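# Insert flat cable end into connector and close latch

## Task

Insert the loose end of the flat cable fully into the connector that is still empty, then close the latch on that connector; the cable's opposite end must remain held under the closed latch of the other connector.

## Robot and tools

Robot: two arms, left_arm and right_arm, each a six-joint arm ending in a parallel two-finger gripper with a wrist camera. Their bases (URDF root links) stand at left_arm (+0.031, +0.300, 0) m and right_arm (+0.016, -0.333, 0) m, each turned only slightly about z.

Scene frame: origin at table-top height, halfway between the nominal bases; +z up, +x away from the robot over the table, +y toward left_arm. Arm names do not match left/right in images. Reported hand positions (metres) and end_effector_quat_wxyz are in this frame and may be off by a few centimetres, more at long reach.

Gripper frame: fingers point along its +z, and they open and close along its y. end_effector_position is the point between the pads, roughly 1 cm short of the fingertips.

Command rows. A row always has 14 numbers, each within [-1, 1], covering both arms even when one stays still: left_arm dx, dy, dz, rx, ry, rz, opening, then right_arm in the same order. The six pose numbers are an offset, not a pose: measured from that arm's Hand target as it was when the action (or move) began, along that Hand target's own axes. Scale: 1.0 = 0.6 m for dx, dy, dz and 180 degrees for the rotation; rx, ry, rz form one rotation vector. Opening is absolute: +1 fully open (0.094 m), -1 closed. Six zeros re-request the current Hand target; because offsets restart each call, repeating an offset moves the arm further. Always send the opening you want, since 0 is itself a command (half open); to keep a gripper unchanged, resend its current command.

execute_actions(actions, cameras): actions is a list of actions; each action is a list of at most 15 rows, one per 1/30 s step; a shorter action repeats its last row to fill 15 steps. Every row in an action counts from the action's start pose. An empty actions list returns the full state and, by default, all camera images. cameras: list of names, ["all"], [] or null.

move(target, speed, blend, opening_speed, grip_force, blocking, cameras): straight-line path for each gripper toward target, which is one 14-number row or a list of up to 15 rows; every row counts from the same starting Hand targets. speed: m/s, 0.002 to 2.9 (default 0.25), one value or one per row; turning is capped at twice that in rad/s. blend: corner rounding in metres for lists (0 = stop at each). opening_speed: rate of change of the opening on the -1..+1 scale per second, at least 0.2; use it to close gently. grip_force: newtons per pad, 10 to 50, one value or one per arm; it persists. blocking=false returns after about 0.5 s while the move continues. Paths ignore obstacles and the other arm; faster moves stray and hit harder, and aiming far past a contact pushes harder. The result adds a move: line, e.g. done, off_target, moving, held or fault, plus limits=paced (pose clipped) or limits=held (steps withheld).

wait(seconds 0-10): lets time pass holding commands. stop(): brakes a running move. zoom_image(camera, region [x0,y0,x1,y1] pixels, max 504x504) enlarges part of the newest image of cam_high, cam_low, cam_face, cam_latch, cam_slot, cam_left_wrist or cam_right_wrist (all 672x504). read_manual gives licence text only. finished_scene(scene) ends the scene permanently; call it only once the cable is seated and both latches are shut without the robot holding anything.

Results: end_effector_position and quat per arm; Hand target (last commanded pose after clipping; next offsets start from here); Tool commands; grip_measured (opening on the command scale, reads up to ~2.5 mm wide when empty; last joint position is the opening in metres); grip_effort_nm (motor effort, negative closing, not a pad force); joint positions, velocities (may say within noise) and torques (include gravity, offsets and noise); per-step positions for execute_actions calls; MOTOR HOT or OVER-TEMPERATURE FAULT lines.

Behaviour: the commanded orientation is clipped to within 40 degrees of the current one each step. Grippers often rest a few centimetres off their command because of friction and weight; waiting does not fix it, so send the remaining distance as a new offset. Small moves may not start. An arm blocked by something keeps pushing until sent back past its gripper. Above about 20 N, a squeeze jumps to the force limit.

Avoid: collisions or pressing between the two arms or grippers (the controller does not prevent gripper-to-gripper contact), closing one gripper on the other's fingers, fast hits on fixtures, hard pushes into the connector, releasing a part while it moves, dropping anything or leaving it off the table, strain on a wrist camera cable, paths passing close to an arm's own base (go around), and keeping arms stretched, loaded or pushing at unreachable poses, which heats motors until an arm folds and idles.

Each tool is called after "Emit:" by a JSON object that holds its "api" and its "payload".

## Session

Emit:
{"api": "execute_actions", "payload": {"actions": []}}

Scene clock: 0.00 s.
left_arm: end_effector_position=(+0.2790, +0.2345, +0.4157) grip_measured=+1.000 grip_effort_nm=n/a end_effector_quat_wxyz=(+0.652, -0.021, +0.752, -0.093) | right_arm: end_effector_position=(+0.2672, -0.2630, +0.2721) grip_measured=+1.000 grip_effort_nm=n/a end_effector_quat_wxyz=(+0.672, +0.023, +0.735, +0.092)
Joint positions: left_arm=[-0.634 0.705 1.154 -0.597 -0.464 -0.236 0.094] | right_arm=[0.617 0.398 0.448 -0.142 0.499 0.212 0.094]
Joint velocities: within noise
Joint torques (N m): no reading
Heat: left arm: 28 °C; right arm: 26 °C.
Hand target: left_arm +0.2771, +0.2359, +0.4211; +0.657, -0.023, +0.747, -0.096 | right_arm +0.2662, -0.2639, +0.2797; +0.678, +0.027, +0.729, +0.096
Tool commands: left_gripper/opening=+1.0 right_gripper/opening=+1.0

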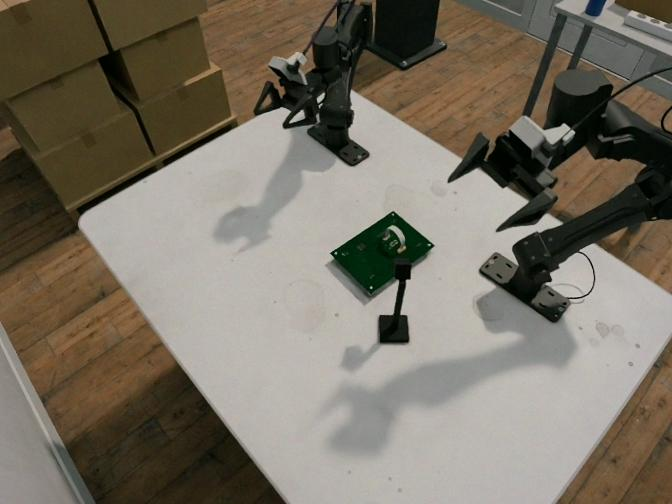

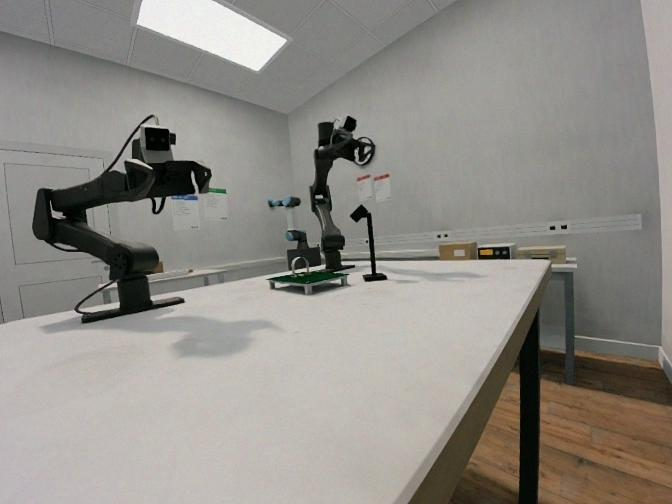

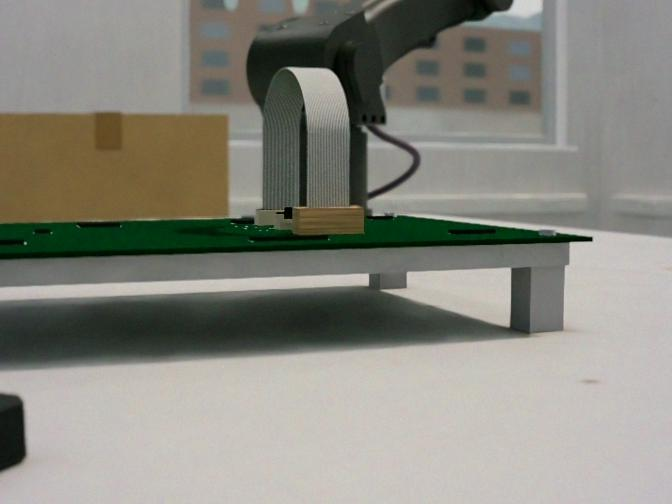

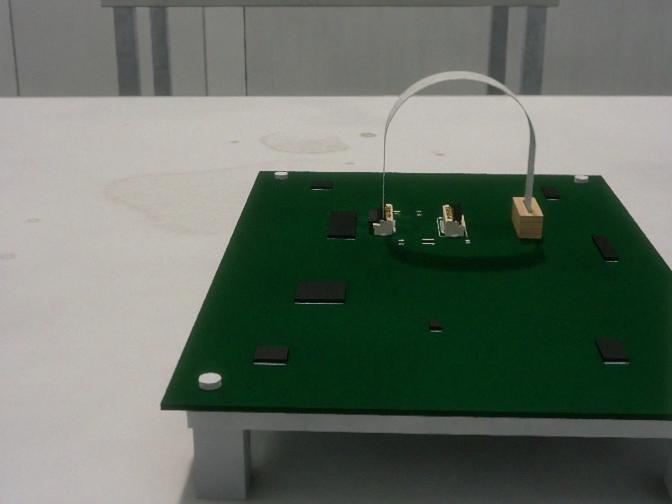

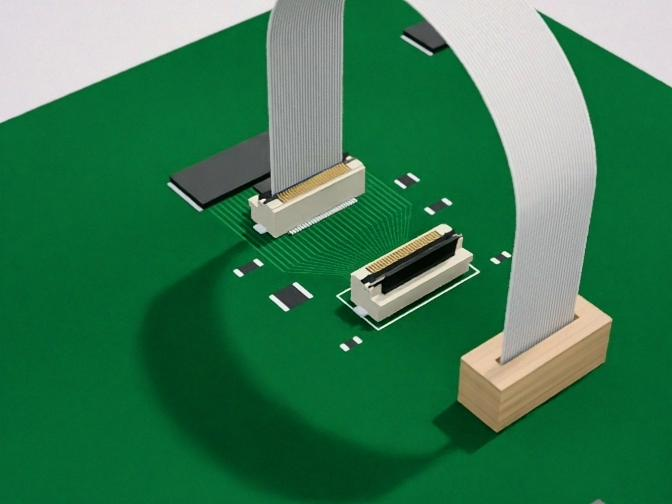

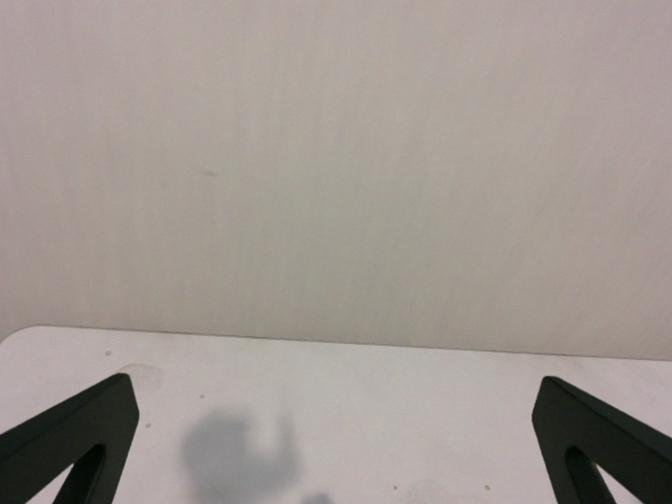

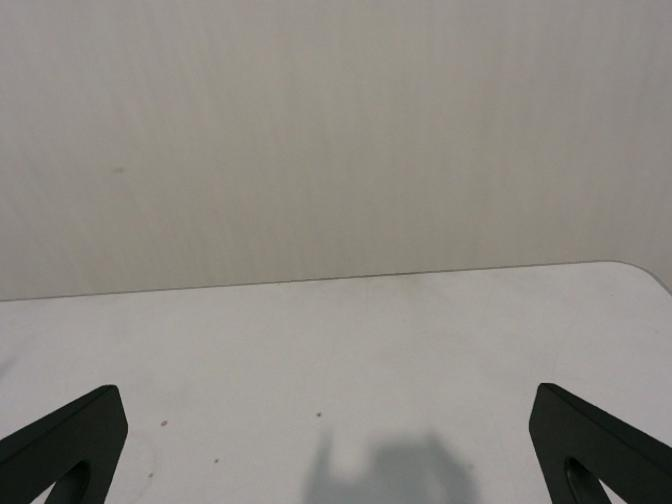

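Emit:
{"api": "move", "payload": {"target": [0,0,0,0,0,0,1,0.101,0.331,0.146,0.067,0.475,-0.019,1], "speed": 0.5, "cameras": ["cam_high","cam_right_wrist","cam_slot","cam_latch"]}}

Emit:
{"api": "zoom_image", "payload": {"camera": "cam_slot", "region": [230, 130, 490, 340]}}

Emit:
{"api": "zoom_image", "payload": {"camera": "cam_latch", "region": [340, 180, 560, 260]}}

Scene clock: 19.70 s.
left_arm: end_effector_position=(+0.2790, +0.2345, +0.4157) grip_measured=+1.000 grip_effort_nm=-0.04 end_effector_quat_wxyz=(+0.652, -0.021, +0.752, -0.093) | right_arm: end_effector_position=(+0.3262, -0.0507, +0.2449) grip_measured=+1.000 grip_effort_nm=-0.03 end_effector_quat_wxyz=(+0.112, -0.009, +0.989, +0.095)
Joint positions: left_arm=[-0.634 0.705 1.154 -0.597 -0.464 -0.236 0.094] | right_arm=[0.751 1.99 2.267 -1.554 0.007 0.719 0.094]
Joint torques (N m): left_arm=[-0.05 1.01 5.93 1.46 -0.06 -0.01] | right_arm=[-0.51 -10.21 7.21 0.74 -0.05 0.13]
Heat: left arm: 30 °C; right arm: 29 °C.
Hand target: left_arm +0.2771, +0.2359, +0.4211; +0.657, -0.023, +0.747, -0.096 | right_arm +0.3302, -0.0500, +0.2494; +0.001, -0.001, +1.000, +0.000
Off the commanded pose: left_arm 0.006 m, 1 deg | right_arm 0.006 m, 17 deg.
joint sent to its limit (right arm) — joint 4 (wrist pitch), lower limit. The joint targets are off in orientation, not in position.
move: off_target (right_arm)
Images, in order (width x height): cam_high 672x504, cam_latch 672x504, cam_slot 672x504, cam_right_wrist 672x504.

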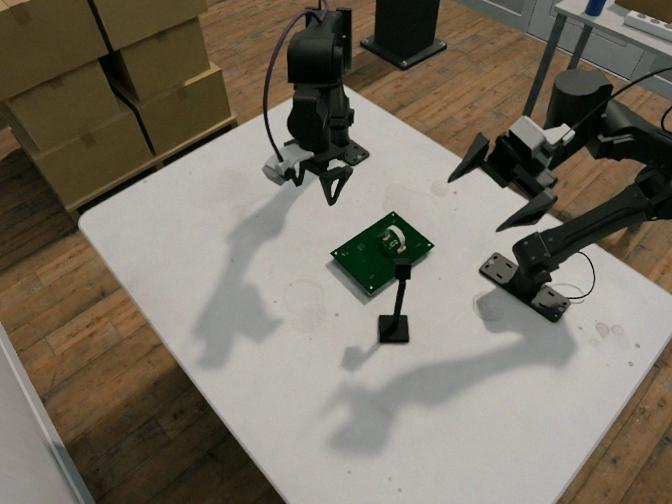

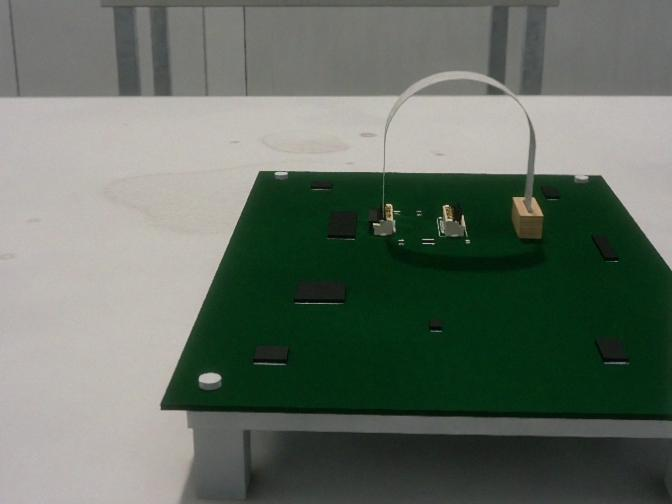

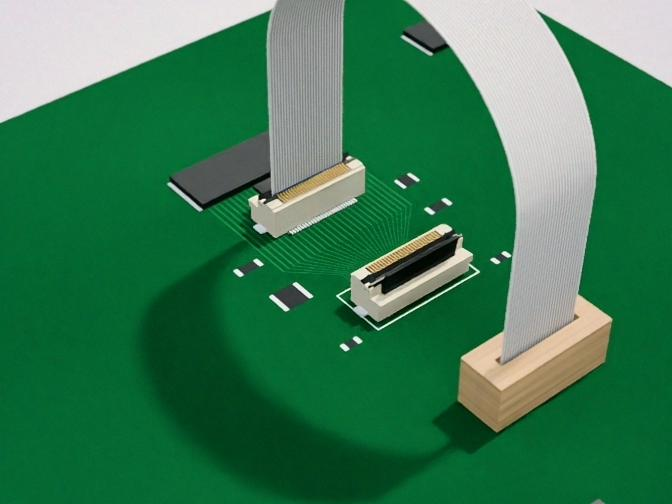

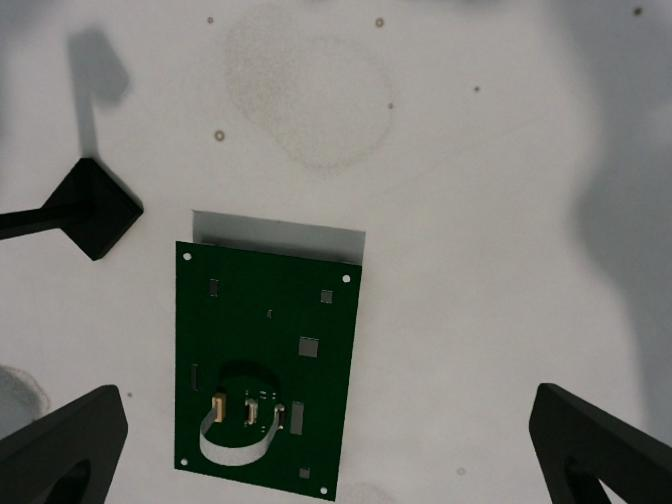

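Scaled by 1.938.

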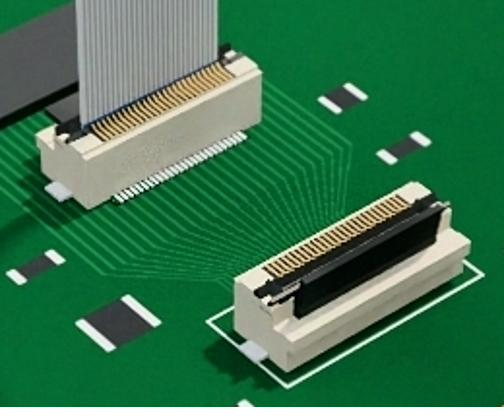

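Scaled by 2.291.

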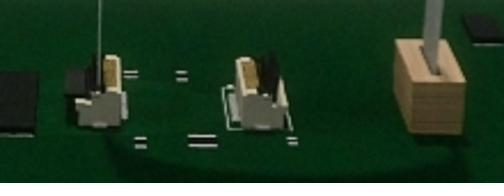

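Emit:
{"api": "move", "payload": {"target": [0,0,0,0,0,0,1,0.383,0.217,0.083,0,-0.222,0,-0.5], "speed": 0.4, "cameras": ["cam_high","cam_right_wrist","cam_slot","cam_latch"]}}

Scene clock: 77.07 s.
left_arm: end_effector_position=(+0.2790, +0.2345, +0.4157) grip_measured=+1.000 grip_effort_nm=-0.03 end_effector_quat_wxyz=(+0.652, -0.021, +0.752, -0.093) | right_arm: end_effector_position=(+0.0952, +0.0777, +0.1859) grip_measured=-0.498 grip_effort_nm=-0.15 end_effector_quat_wxyz=(+0.331, -0.023, +0.943, +0.015)
Joint positions: left_arm=[-0.634 0.705 1.154 -0.597 -0.464 -0.236 0.094] | right_arm=[1.663 2.121 2.093 -1.55 0.675 1.604 0.024]
Joint torques (N m): left_arm=[-0.02 1.05 5.87 1.47 -0.06 -0.02] | right_arm=[-0.36 -13.19 7.32 0.08 0.53 0.21]
Heat: left arm: 32 °C; right arm: 29 °C.
Hand target: left_arm +0.2771, +0.2359, +0.4211; +0.657, -0.023, +0.747, -0.096 | right_arm +0.1004, +0.0800, +0.1993; +0.342, +0.000, +0.940, +0.000
Off the commanded pose: left_arm 0.006 m, 1 deg | right_arm 0.015 m, 3 deg.
joint sent to its limit (right arm) — joint 4 (wrist pitch), lower limit. The joint targets are off in orientation, not in position.
move: off_target (right_arm)
Images, in order (width x height): cam_high 672x504, cam_latch 672x504, cam_slot 672x504, cam_right_wrist 672x504.

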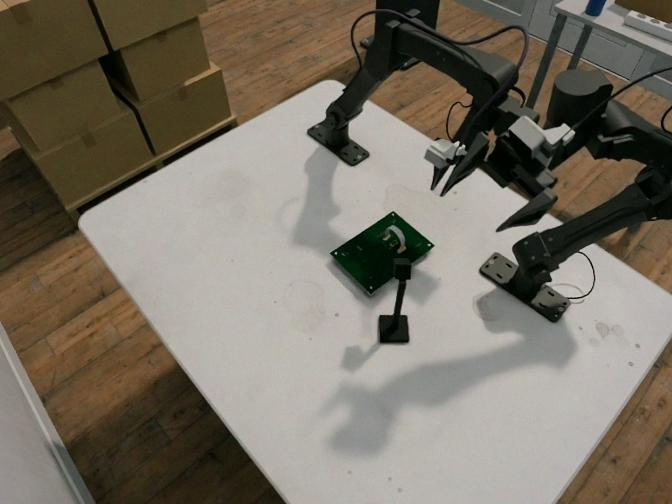

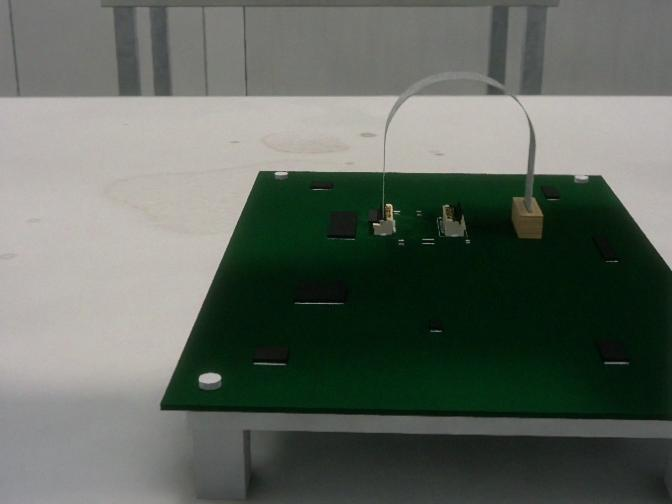

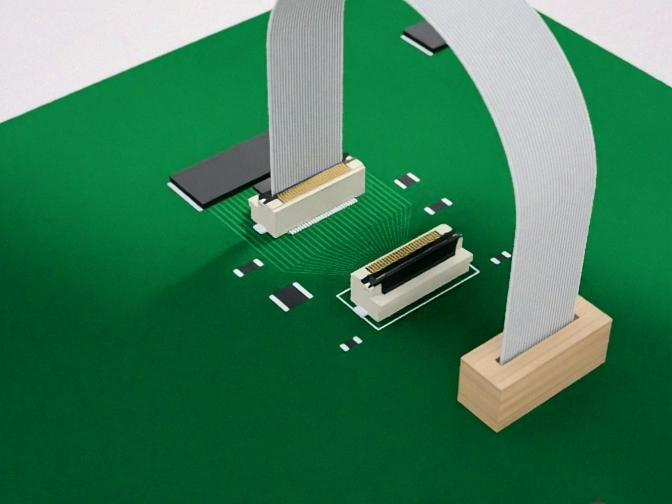

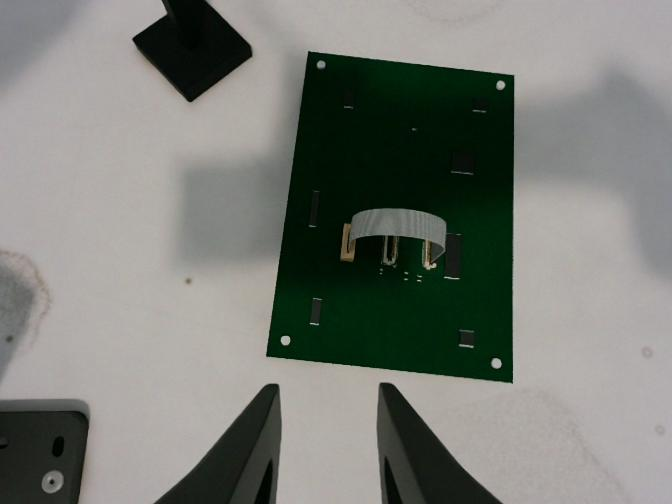

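Emit:
{"api": "move", "payload": {"target": [0,0,0,0,0,0,1,0.038,0,0.149,0.016,0,0.019,-0.5], "speed": 0.3, "cameras": ["cam_right_wrist","cam_slot","cam_latch","cam_face"]}}

Scene clock: 98.03 s.
left_arm: end_effector_position=(+0.2790, +0.2345, +0.4157) grip_measured=+1.000 grip_effort_nm=-0.03 end_effector_quat_wxyz=(+0.652, -0.021, +0.752, -0.093) | right_arm: end_effector_position=(+0.1385, +0.0794, +0.1174) grip_measured=-0.498 grip_effort_nm=-0.15 end_effector_quat_wxyz=(+0.332, +0.032, +0.943, -0.015)
Joint positions: left_arm=[-0.634 0.705 1.154 -0.597 -0.464 -0.236 0.094] | right_arm=[1.557 2.186 1.921 -1.349 0.677 1.629 0.024]
Joint torques (N m): left_arm=[-0.02 1.02 5.96 1.46 -0.05 -0.03] | right_arm=[0.36 -13.04 4.46 0.23 0.49 0.19]
Heat: left arm: 32 °C; right arm: 30 °C.
Hand target: left_arm +0.2771, +0.2359, +0.4211; +0.657, -0.023, +0.747, -0.096 | right_arm +0.1404, +0.0800, +0.1162; +0.342, +0.036, +0.939, -0.013
Off the commanded pose: left_arm 0.006 m, 1 deg | right_arm 0.002 m, 1 deg.
move: done
Images, in order (width x height): cam_face 672x504, cam_latch 672x504, cam_slot 672x504, cam_right_wrist 672x504.

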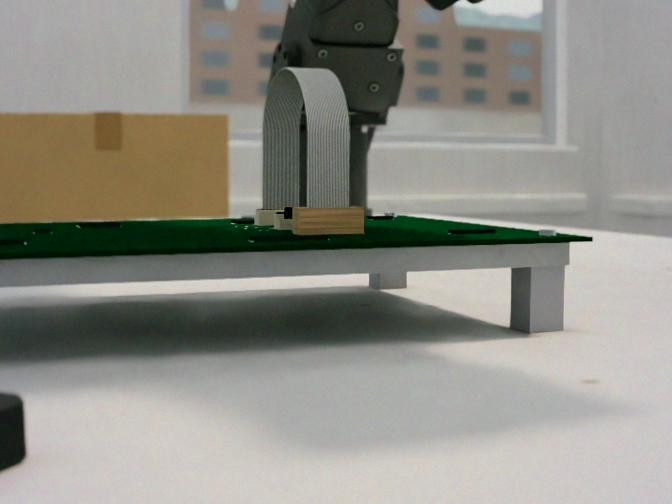

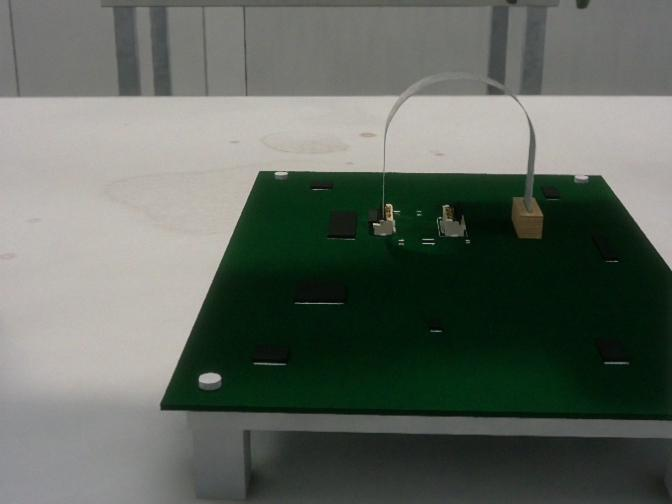

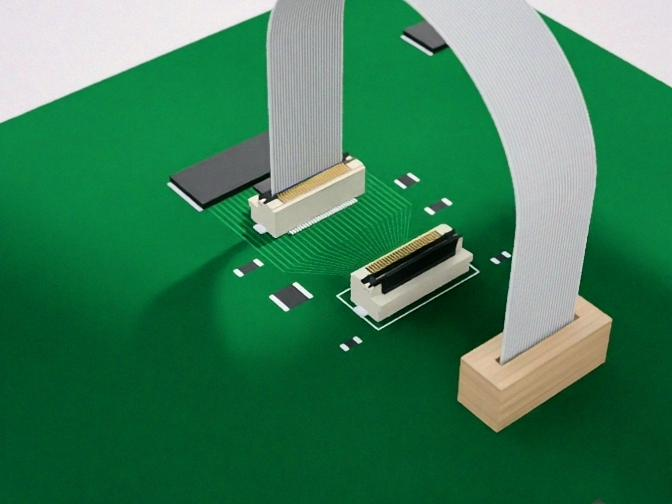

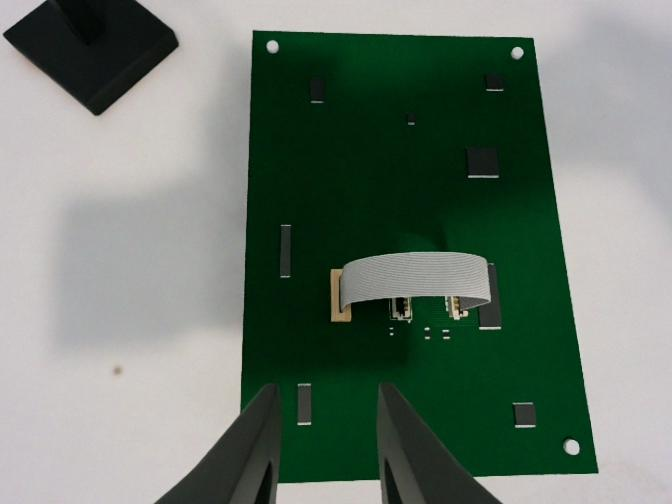

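Emit:
{"api": "move", "payload": {"target": [0,0,0,0,0,0,1,0.0047,-0.009,0.05,0,0,0,-0.5], "speed": 0.15, "cameras": ["cam_right_wrist","cam_slot","cam_latch","cam_face"]}}

Scene clock: 108.03 s.
left_arm: end_effector_position=(+0.2790, +0.2345, +0.4157) grip_measured=+1.000 grip_effort_nm=-0.03 end_effector_quat_wxyz=(+0.652, -0.021, +0.752, -0.093) | right_arm: end_effector_position=(+0.1532, +0.0747, +0.0842) grip_measured=-0.498 grip_effort_nm=-0.15 end_effector_quat_wxyz=(+0.332, +0.035, +0.943, -0.020)
Joint positions: left_arm=[-0.634 0.705 1.154 -0.597 -0.464 -0.236 0.094] | right_arm=[1.522 2.186 1.789 -1.203 0.677 1.595 0.024]
Joint torques (N m): left_arm=[-0.01 1.05 5.85 1.47 -0.07 -0.01] | right_arm=[-0.14 -15.46 3.96 0.25 0.52 -0.02]
Heat: left arm: 33 °C; right arm: 31 °C.
Hand target: left_arm +0.2771, +0.2359, +0.4211; +0.657, -0.023, +0.747, -0.096 | right_arm +0.1571, +0.0733, +0.0915; +0.342, +0.036, +0.939, -0.013
Off the commanded pose: left_arm 0.006 m, 1 deg | right_arm 0.008 m, 1 deg.
move: done
Images, in order (width x height): cam_face 672x504, cam_latch 672x504, cam_slot 672x504, cam_right_wrist 672x504.

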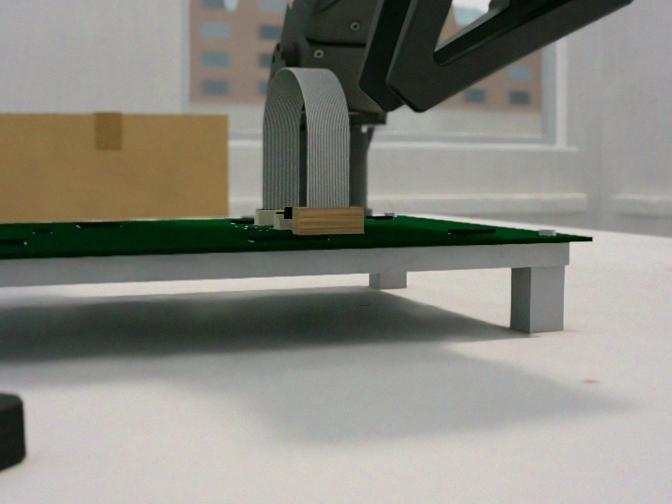

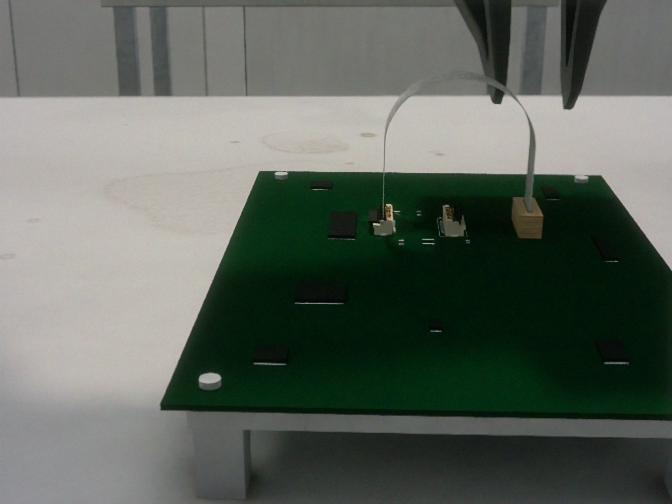

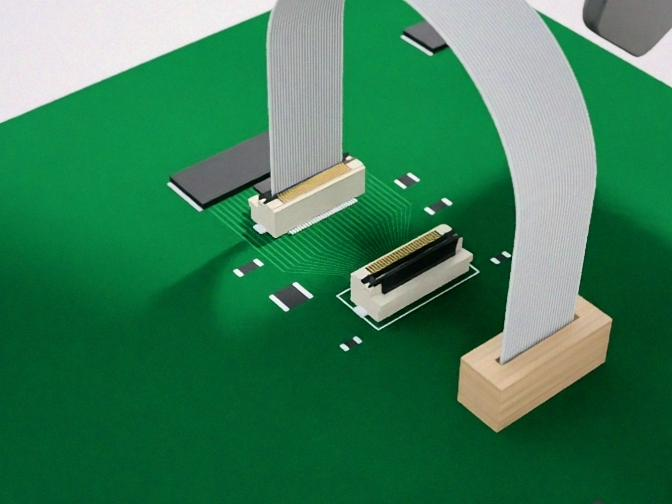

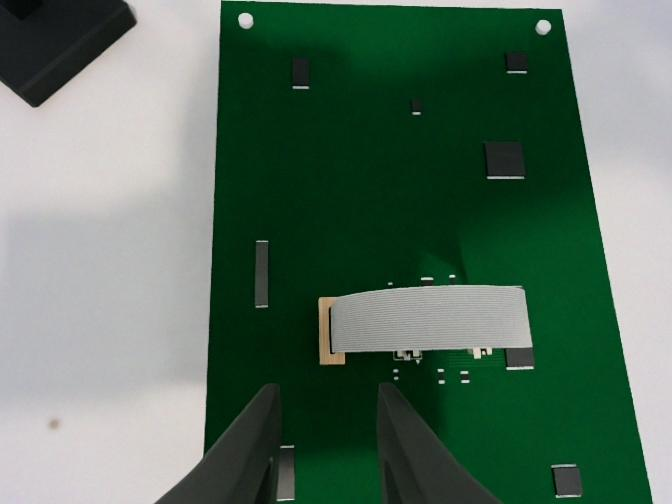

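Emit:
{"api": "move", "payload": {"target": [0,0,0,0,0,0,1,0.028,0,0.033,0,0,0,-0.5], "speed": 0.15, "cameras": ["cam_right_wrist","cam_latch","cam_face"]}}

Scene clock: 124.33 s.
left_arm: end_effector_position=(+0.2790, +0.2345, +0.4157) grip_measured=+1.000 grip_effort_nm=-0.03 end_effector_quat_wxyz=(+0.652, -0.021, +0.752, -0.093) | right_arm: end_effector_position=(+0.1533, +0.0754, +0.0662) grip_measured=-0.498 grip_effort_nm=-0.15 end_effector_quat_wxyz=(+0.332, +0.038, +0.943, -0.011)
Joint positions: left_arm=[-0.634 0.705 1.154 -0.597 -0.464 -0.236 0.094] | right_arm=[1.522 2.186 1.717 -1.111 0.677 1.594 0.024]
Joint torques (N m): left_arm=[-0.05 1.03 5.87 1.47 -0.07 -0.02] | right_arm=[-0.23 -13.38 3.89 0.29 0.52 -0.06]
Heat: left arm: 33 °C; right arm: 35 °C.
Hand target: left_arm +0.2771, +0.2359, +0.4211; +0.657, -0.023, +0.747, -0.096 | right_arm +0.1570, +0.0732, +0.0654; +0.342, +0.036, +0.939, -0.014
Off the commanded pose: left_arm 0.006 m, 1 deg | right_arm 0.004 m, 1 deg.
move: done
Images, in order (width x height): cam_face 672x504, cam_latch 672x504, cam_right_wrist 672x504.

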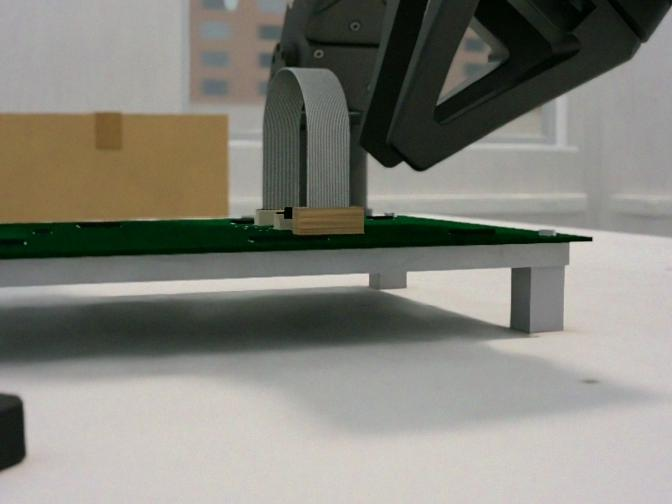

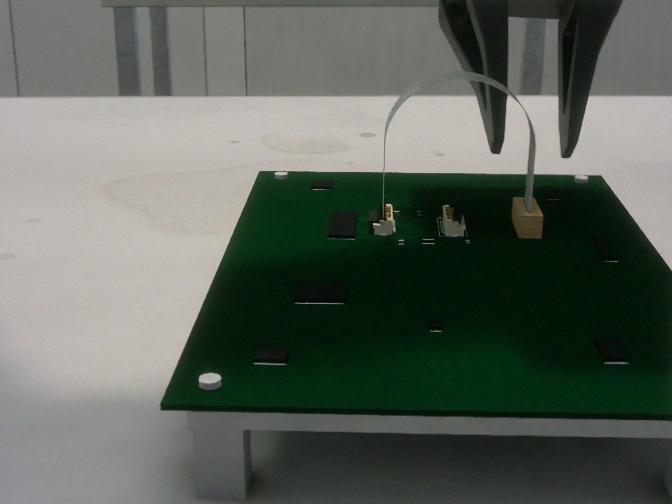

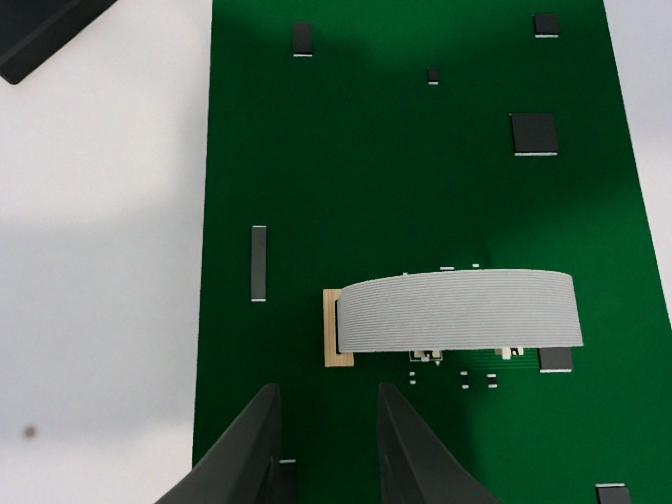

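Emit:
{"api": "move", "payload": {"target": [0,0,0,0,0,0,1,-0.0158,-0.0035,0.033,0,0,0,-0.5], "speed": 0.1, "cameras": ["cam_right_wrist","cam_latch","cam_face","cam_slot"]}}

Scene clock: 130.80 s.
left_arm: end_effector_position=(+0.2790, +0.2345, +0.4157) grip_measured=+1.000 grip_effort_nm=-0.03 end_effector_quat_wxyz=(+0.652, -0.021, +0.752, -0.093) | right_arm: end_effector_position=(+0.1729, +0.0716, +0.0537) grip_measured=-0.498 grip_effort_nm=-0.15 end_effector_quat_wxyz=(+0.332, +0.037, +0.943, -0.014)
Joint positions: left_arm=[-0.634 0.705 1.154 -0.597 -0.464 -0.236 0.094] | right_arm=[1.474 2.186 1.665 -1.029 0.677 1.533 0.024]
Joint torques (N m): left_arm=[-0.02 1.05 5.87 1.46 -0.07 0] | right_arm=[-0.27 -14.24 3.85 0.38 0.51 -0.06]
Heat: left arm: 33 °C; right arm: 35 °C.
Hand target: left_arm +0.2771, +0.2359, +0.4211; +0.657, -0.023, +0.747, -0.096 | right_arm +0.1766, +0.0696, +0.0563; +0.342, +0.036, +0.939, -0.014
Off the commanded pose: left_arm 0.006 m, 1 deg | right_arm 0.005 m, 1 deg.
move: done
Images, in order (width x height): cam_face 672x504, cam_latch 672x504, cam_slot 672x504, cam_right_wrist 672x504.

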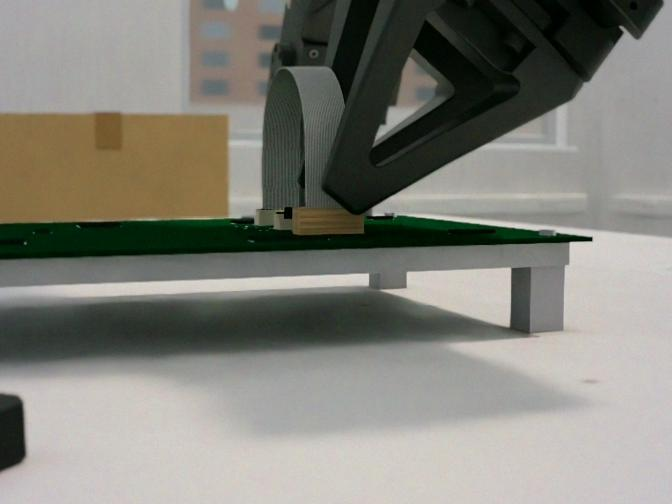

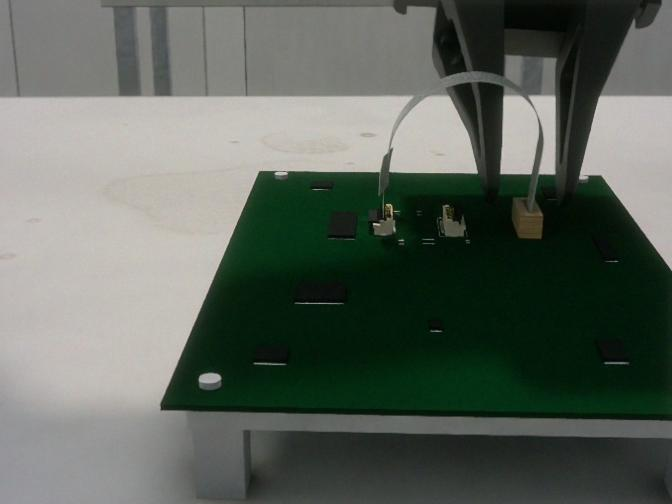

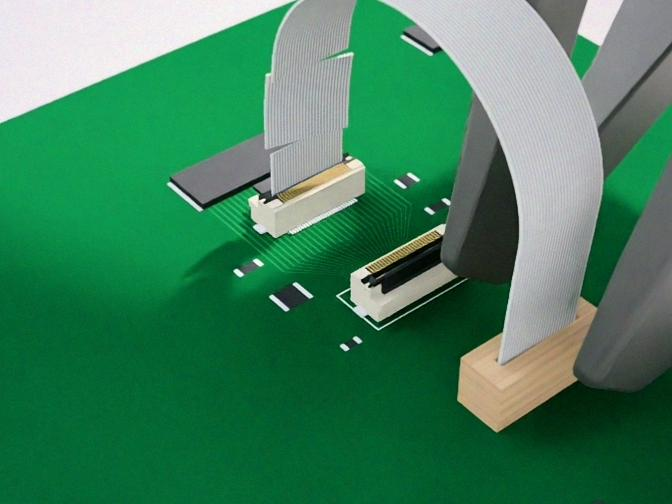

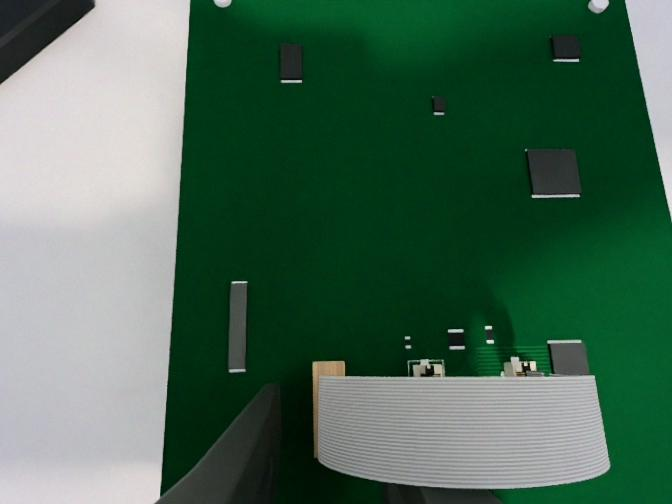

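Emit:
{"api": "move", "payload": {"target": [[0,0,0,0,0,0,1,0.035,0,-0.036,0,0,0,-0.5],[0,0,0,0,0,0,1,0.035,0,-0.036,0,-0.139,0,-0.5],[0,0,0,0,0,0,1,-0.0033,0,-0.0026,0,-0.139,0,-0.5]], "speed": 0.15, "cameras": ["cam_right_wrist","cam_latch","cam_face","cam_slot"]}}

Scene clock: 142.90 s.
left_arm: end_effector_position=(+0.2790, +0.2345, +0.4157) grip_measured=+1.000 grip_effort_nm=-0.03 end_effector_quat_wxyz=(+0.652, -0.021, +0.752, -0.093) | right_arm: end_effector_position=(+0.1764, +0.0677, +0.0472) grip_measured=-0.498 grip_effort_nm=-0.15 end_effector_quat_wxyz=(+0.524, +0.032, +0.851, -0.034)
Joint positions: left_arm=[-0.634 0.705 1.154 -0.597 -0.464 -0.236 0.094] | right_arm=[1.58 2.345 1.651 -1.076 1.095 1.766 0.024]
Joint torques (N m): left_arm=[-0.02 1.07 5.91 1.45 -0.05 -0.01] | right_arm=[0.53 -16.43 3.28 0.05 0.77 -0.03]
Heat: left arm: 33 °C; right arm: 35 °C.
Hand target: left_arm +0.2771, +0.2359, +0.4211; +0.657, -0.023, +0.747, -0.096 | right_arm +0.1773, +0.0695, +0.0589; +0.537, +0.033, +0.843, -0.021
Off the commanded pose: left_arm 0.006 m, 1 deg | right_arm 0.012 m, 2 deg.
move: off_target (right_arm)
Images, in order (width x height): cam_face 672x504, cam_latch 672x504, cam_slot 672x504, cam_right_wrist 672x504.

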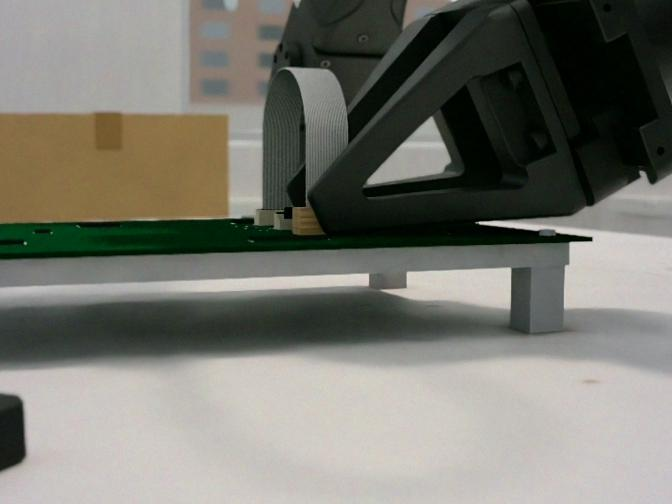

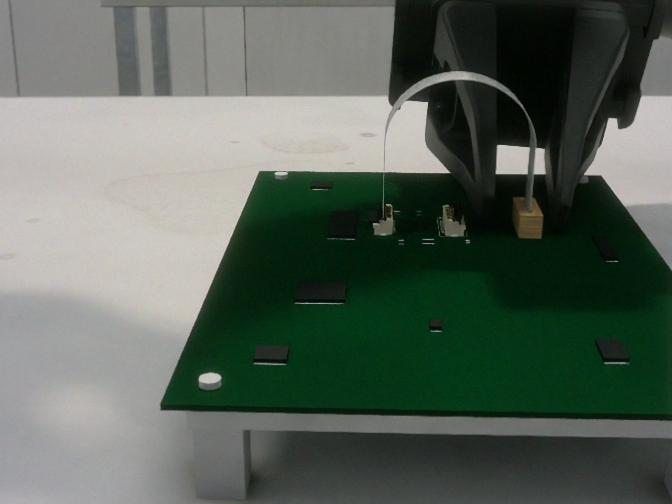

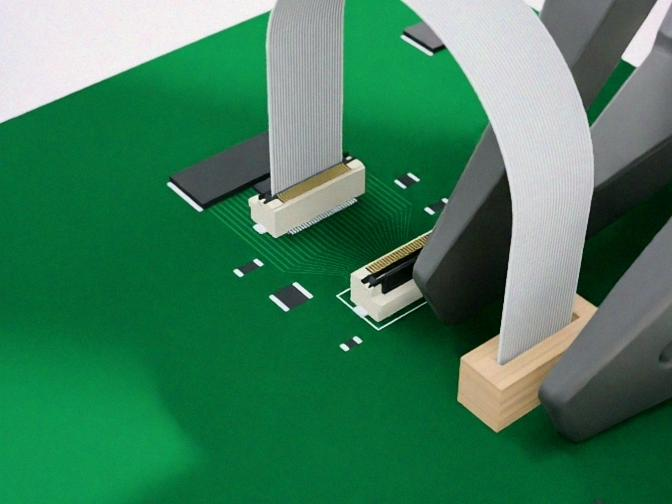

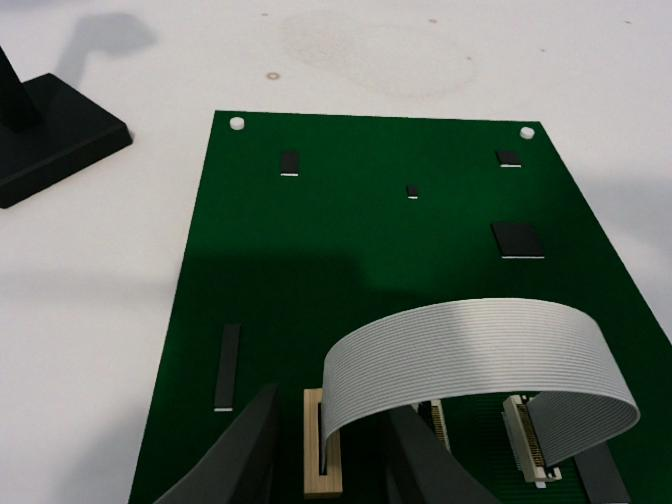

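Emit:
{"api": "move", "payload": {"target": [0,0,0,0,0,0,1,-0.0155,0.0035,-0.005,0,0,0,-0.5], "speed": 0.1, "cameras": ["cam_right_wrist","cam_latch","cam_face","cam_slot"]}}

Scene clock: 151.03 s.
left_arm: end_effector_position=(+0.2790, +0.2345, +0.4157) grip_measured=+1.000 grip_effort_nm=-0.03 end_effector_quat_wxyz=(+0.652, -0.021, +0.752, -0.093) | right_arm: end_effector_position=(+0.1765, +0.0677, +0.0473) grip_measured=-0.498 grip_effort_nm=-0.15 end_effector_quat_wxyz=(+0.524, +0.027, +0.851, -0.037)
Joint positions: left_arm=[-0.634 0.705 1.154 -0.597 -0.464 -0.236 0.094] | right_arm=[1.58 2.345 1.651 -1.076 1.096 1.755 0.024]
Joint torques (N m): left_arm=[-0.06 1.07 5.9 1.46 -0.06 0] | right_arm=[0.17 -17.55 4.67 -0.22 0.77 0.01]
Heat: left arm: 34 °C; right arm: 34 °C.
Hand target: left_arm +0.2771, +0.2359, +0.4211; +0.657, -0.023, +0.747, -0.096 | right_arm +0.1786, +0.0715, +0.0686; +0.537, +0.032, +0.843, -0.021
Off the commanded pose: left_arm 0.006 m, 1 deg | right_arm 0.022 m, 3 deg.
move: off_target (right_arm)
Images, in order (width x height): cam_face 672x504, cam_latch 672x504, cam_slot 672x504, cam_right_wrist 672x504.

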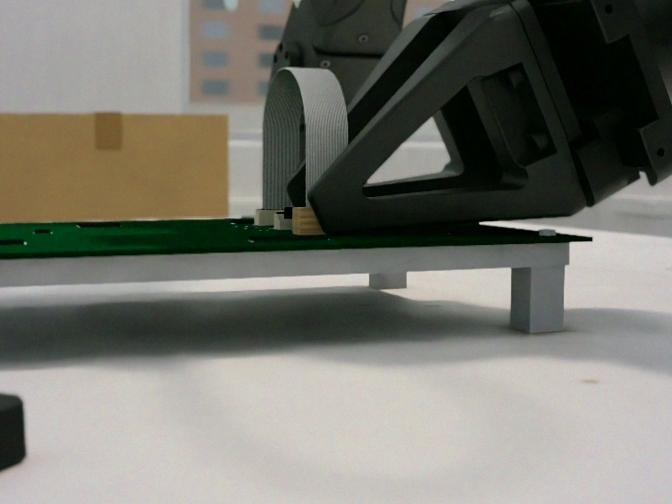

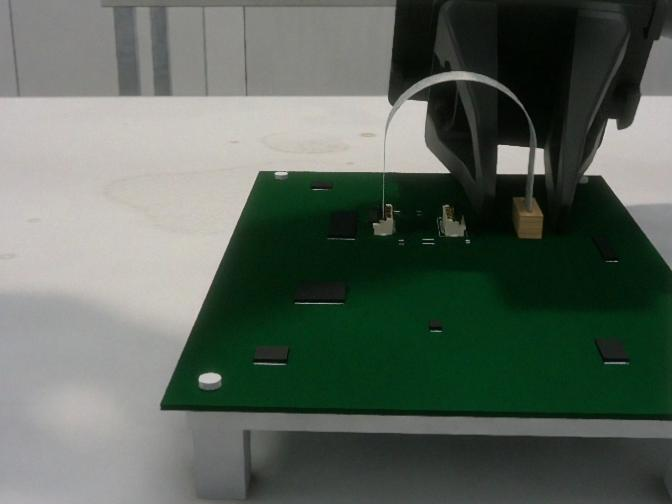

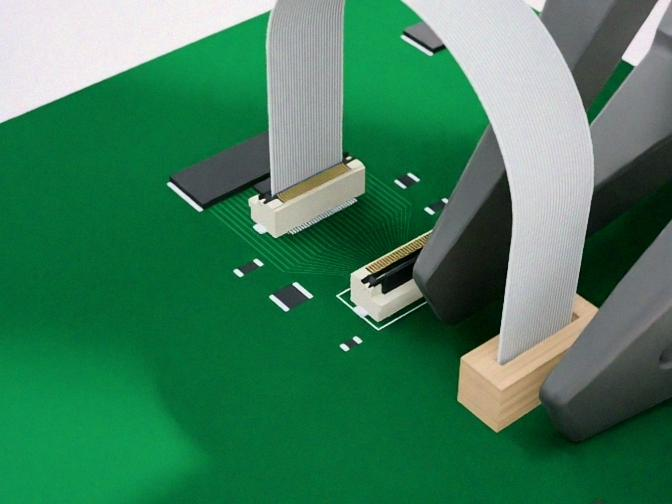

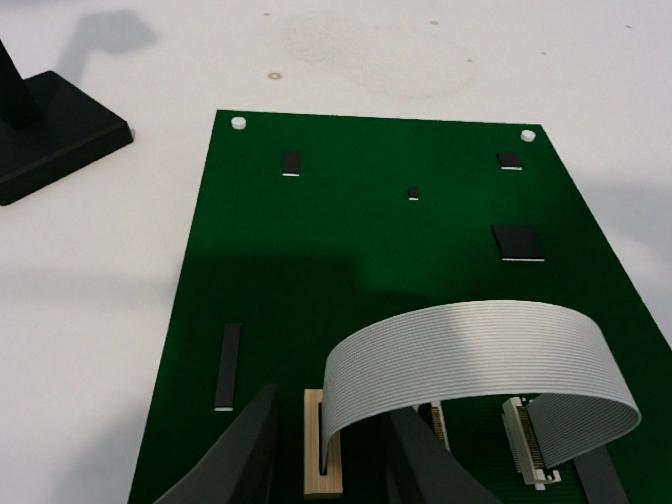

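Emit:
{"api": "move", "payload": {"target": [0,0,0,0,0,0,1,-0.012,0.001,-0.006,0,0,0,-0.5], "speed": 0.1, "cameras": ["cam_latch","cam_face"]}}

Scene clock: 154.07 s.
left_arm: end_effector_position=(+0.2790, +0.2345, +0.4157) grip_measured=+1.000 grip_effort_nm=-0.03 end_effector_quat_wxyz=(+0.652, -0.021, +0.752, -0.093) | right_arm: end_effector_position=(+0.1765, +0.0638, +0.0481) grip_measured=-0.498 grip_effort_nm=-0.15 end_effector_quat_wxyz=(+0.524, +0.020, +0.850, -0.049)
Joint positions: left_arm=[-0.634 0.705 1.154 -0.597 -0.464 -0.236 0.094] | right_arm=[1.58 2.345 1.651 -1.102 1.096 1.754 0.024]
Joint torques (N m): left_arm=[-0.02 1.05 5.96 1.47 -0.07 -0.01] | right_arm=[0.35 -18.85 5.61 -0.23 0.75 0.02]
Heat: left arm: 34 °C; right arm: 34 °C.
Hand target: left_arm +0.2771, +0.2359, +0.4211; +0.657, -0.023, +0.747, -0.096 | right_arm +0.1785, +0.0722, +0.0766; +0.537, +0.033, +0.843, -0.021
Off the commanded pose: left_arm 0.006 m, 1 deg | right_arm 0.030 m, 4 deg.
move: off_target (right_arm)
Images, in order (width x height): cam_face 672x504, cam_latch 672x504.

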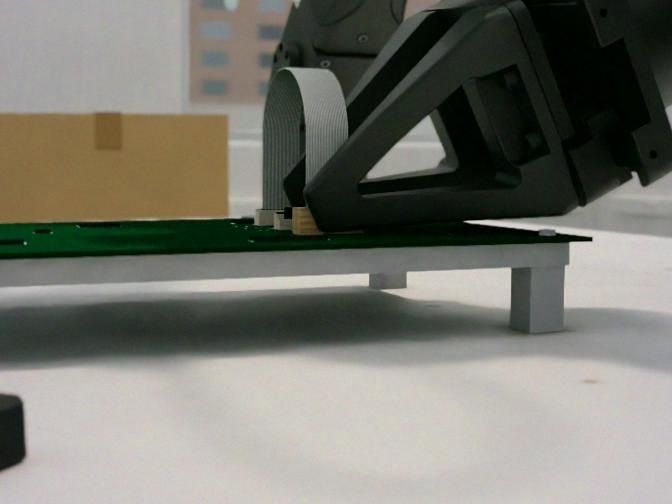

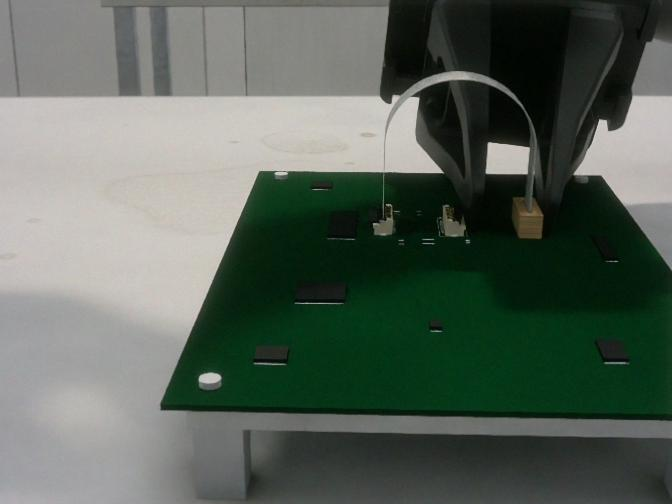

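Emit:
{"api": "move", "payload": {"target": [0,0,0,0,0,0,1,-0.012,0.006,-0.006,0,0,0,-0.5], "speed": 0.1, "cameras": ["cam_latch","cam_face"]}}

Scene clock: 157.53 s.
left_arm: end_effector_position=(+0.2790, +0.2345, +0.4157) grip_measured=+1.000 grip_effort_nm=-0.04 end_effector_quat_wxyz=(+0.652, -0.021, +0.752, -0.093) | right_arm: end_effector_position=(+0.1765, +0.0650, +0.0541) grip_measured=-0.498 grip_effort_nm=-0.15 end_effector_quat_wxyz=(+0.524, +0.018, +0.850, -0.053)
Joint positions: left_arm=[-0.634 0.705 1.154 -0.597 -0.464 -0.236 0.094] | right_arm=[1.58 2.345 1.676 -1.136 1.096 1.754 0.024]
Joint torques (N m): left_arm=[-0.03 1.02 5.93 1.46 -0.07 -0.01] | right_arm=[0.1 -18.78 6.63 -0.27 0.73 -0.02]
Heat: left arm: 34 °C; right arm: 34 °C.
Hand target: left_arm +0.2771, +0.2359, +0.4211; +0.657, -0.023, +0.747, -0.096 | right_arm +0.1785, +0.0758, +0.0847; +0.537, +0.033, +0.843, -0.021
Off the commanded pose: left_arm 0.006 m, 1 deg | right_arm 0.032 m, 4 deg.
move: off_target (right_arm)
Images, in order (width x height): cam_face 672x504, cam_latch 672x504.

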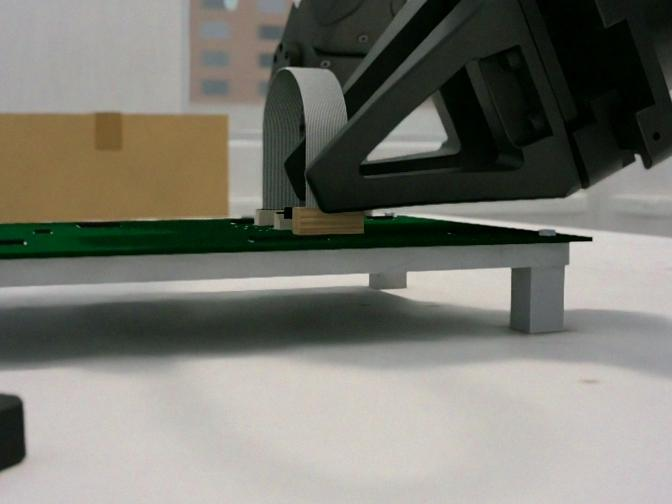

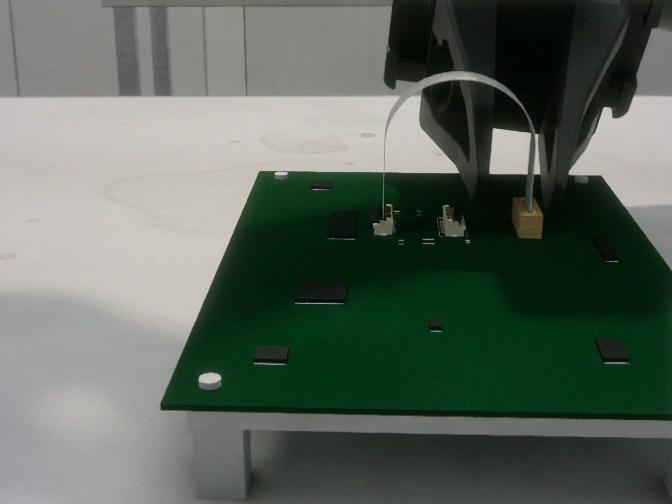

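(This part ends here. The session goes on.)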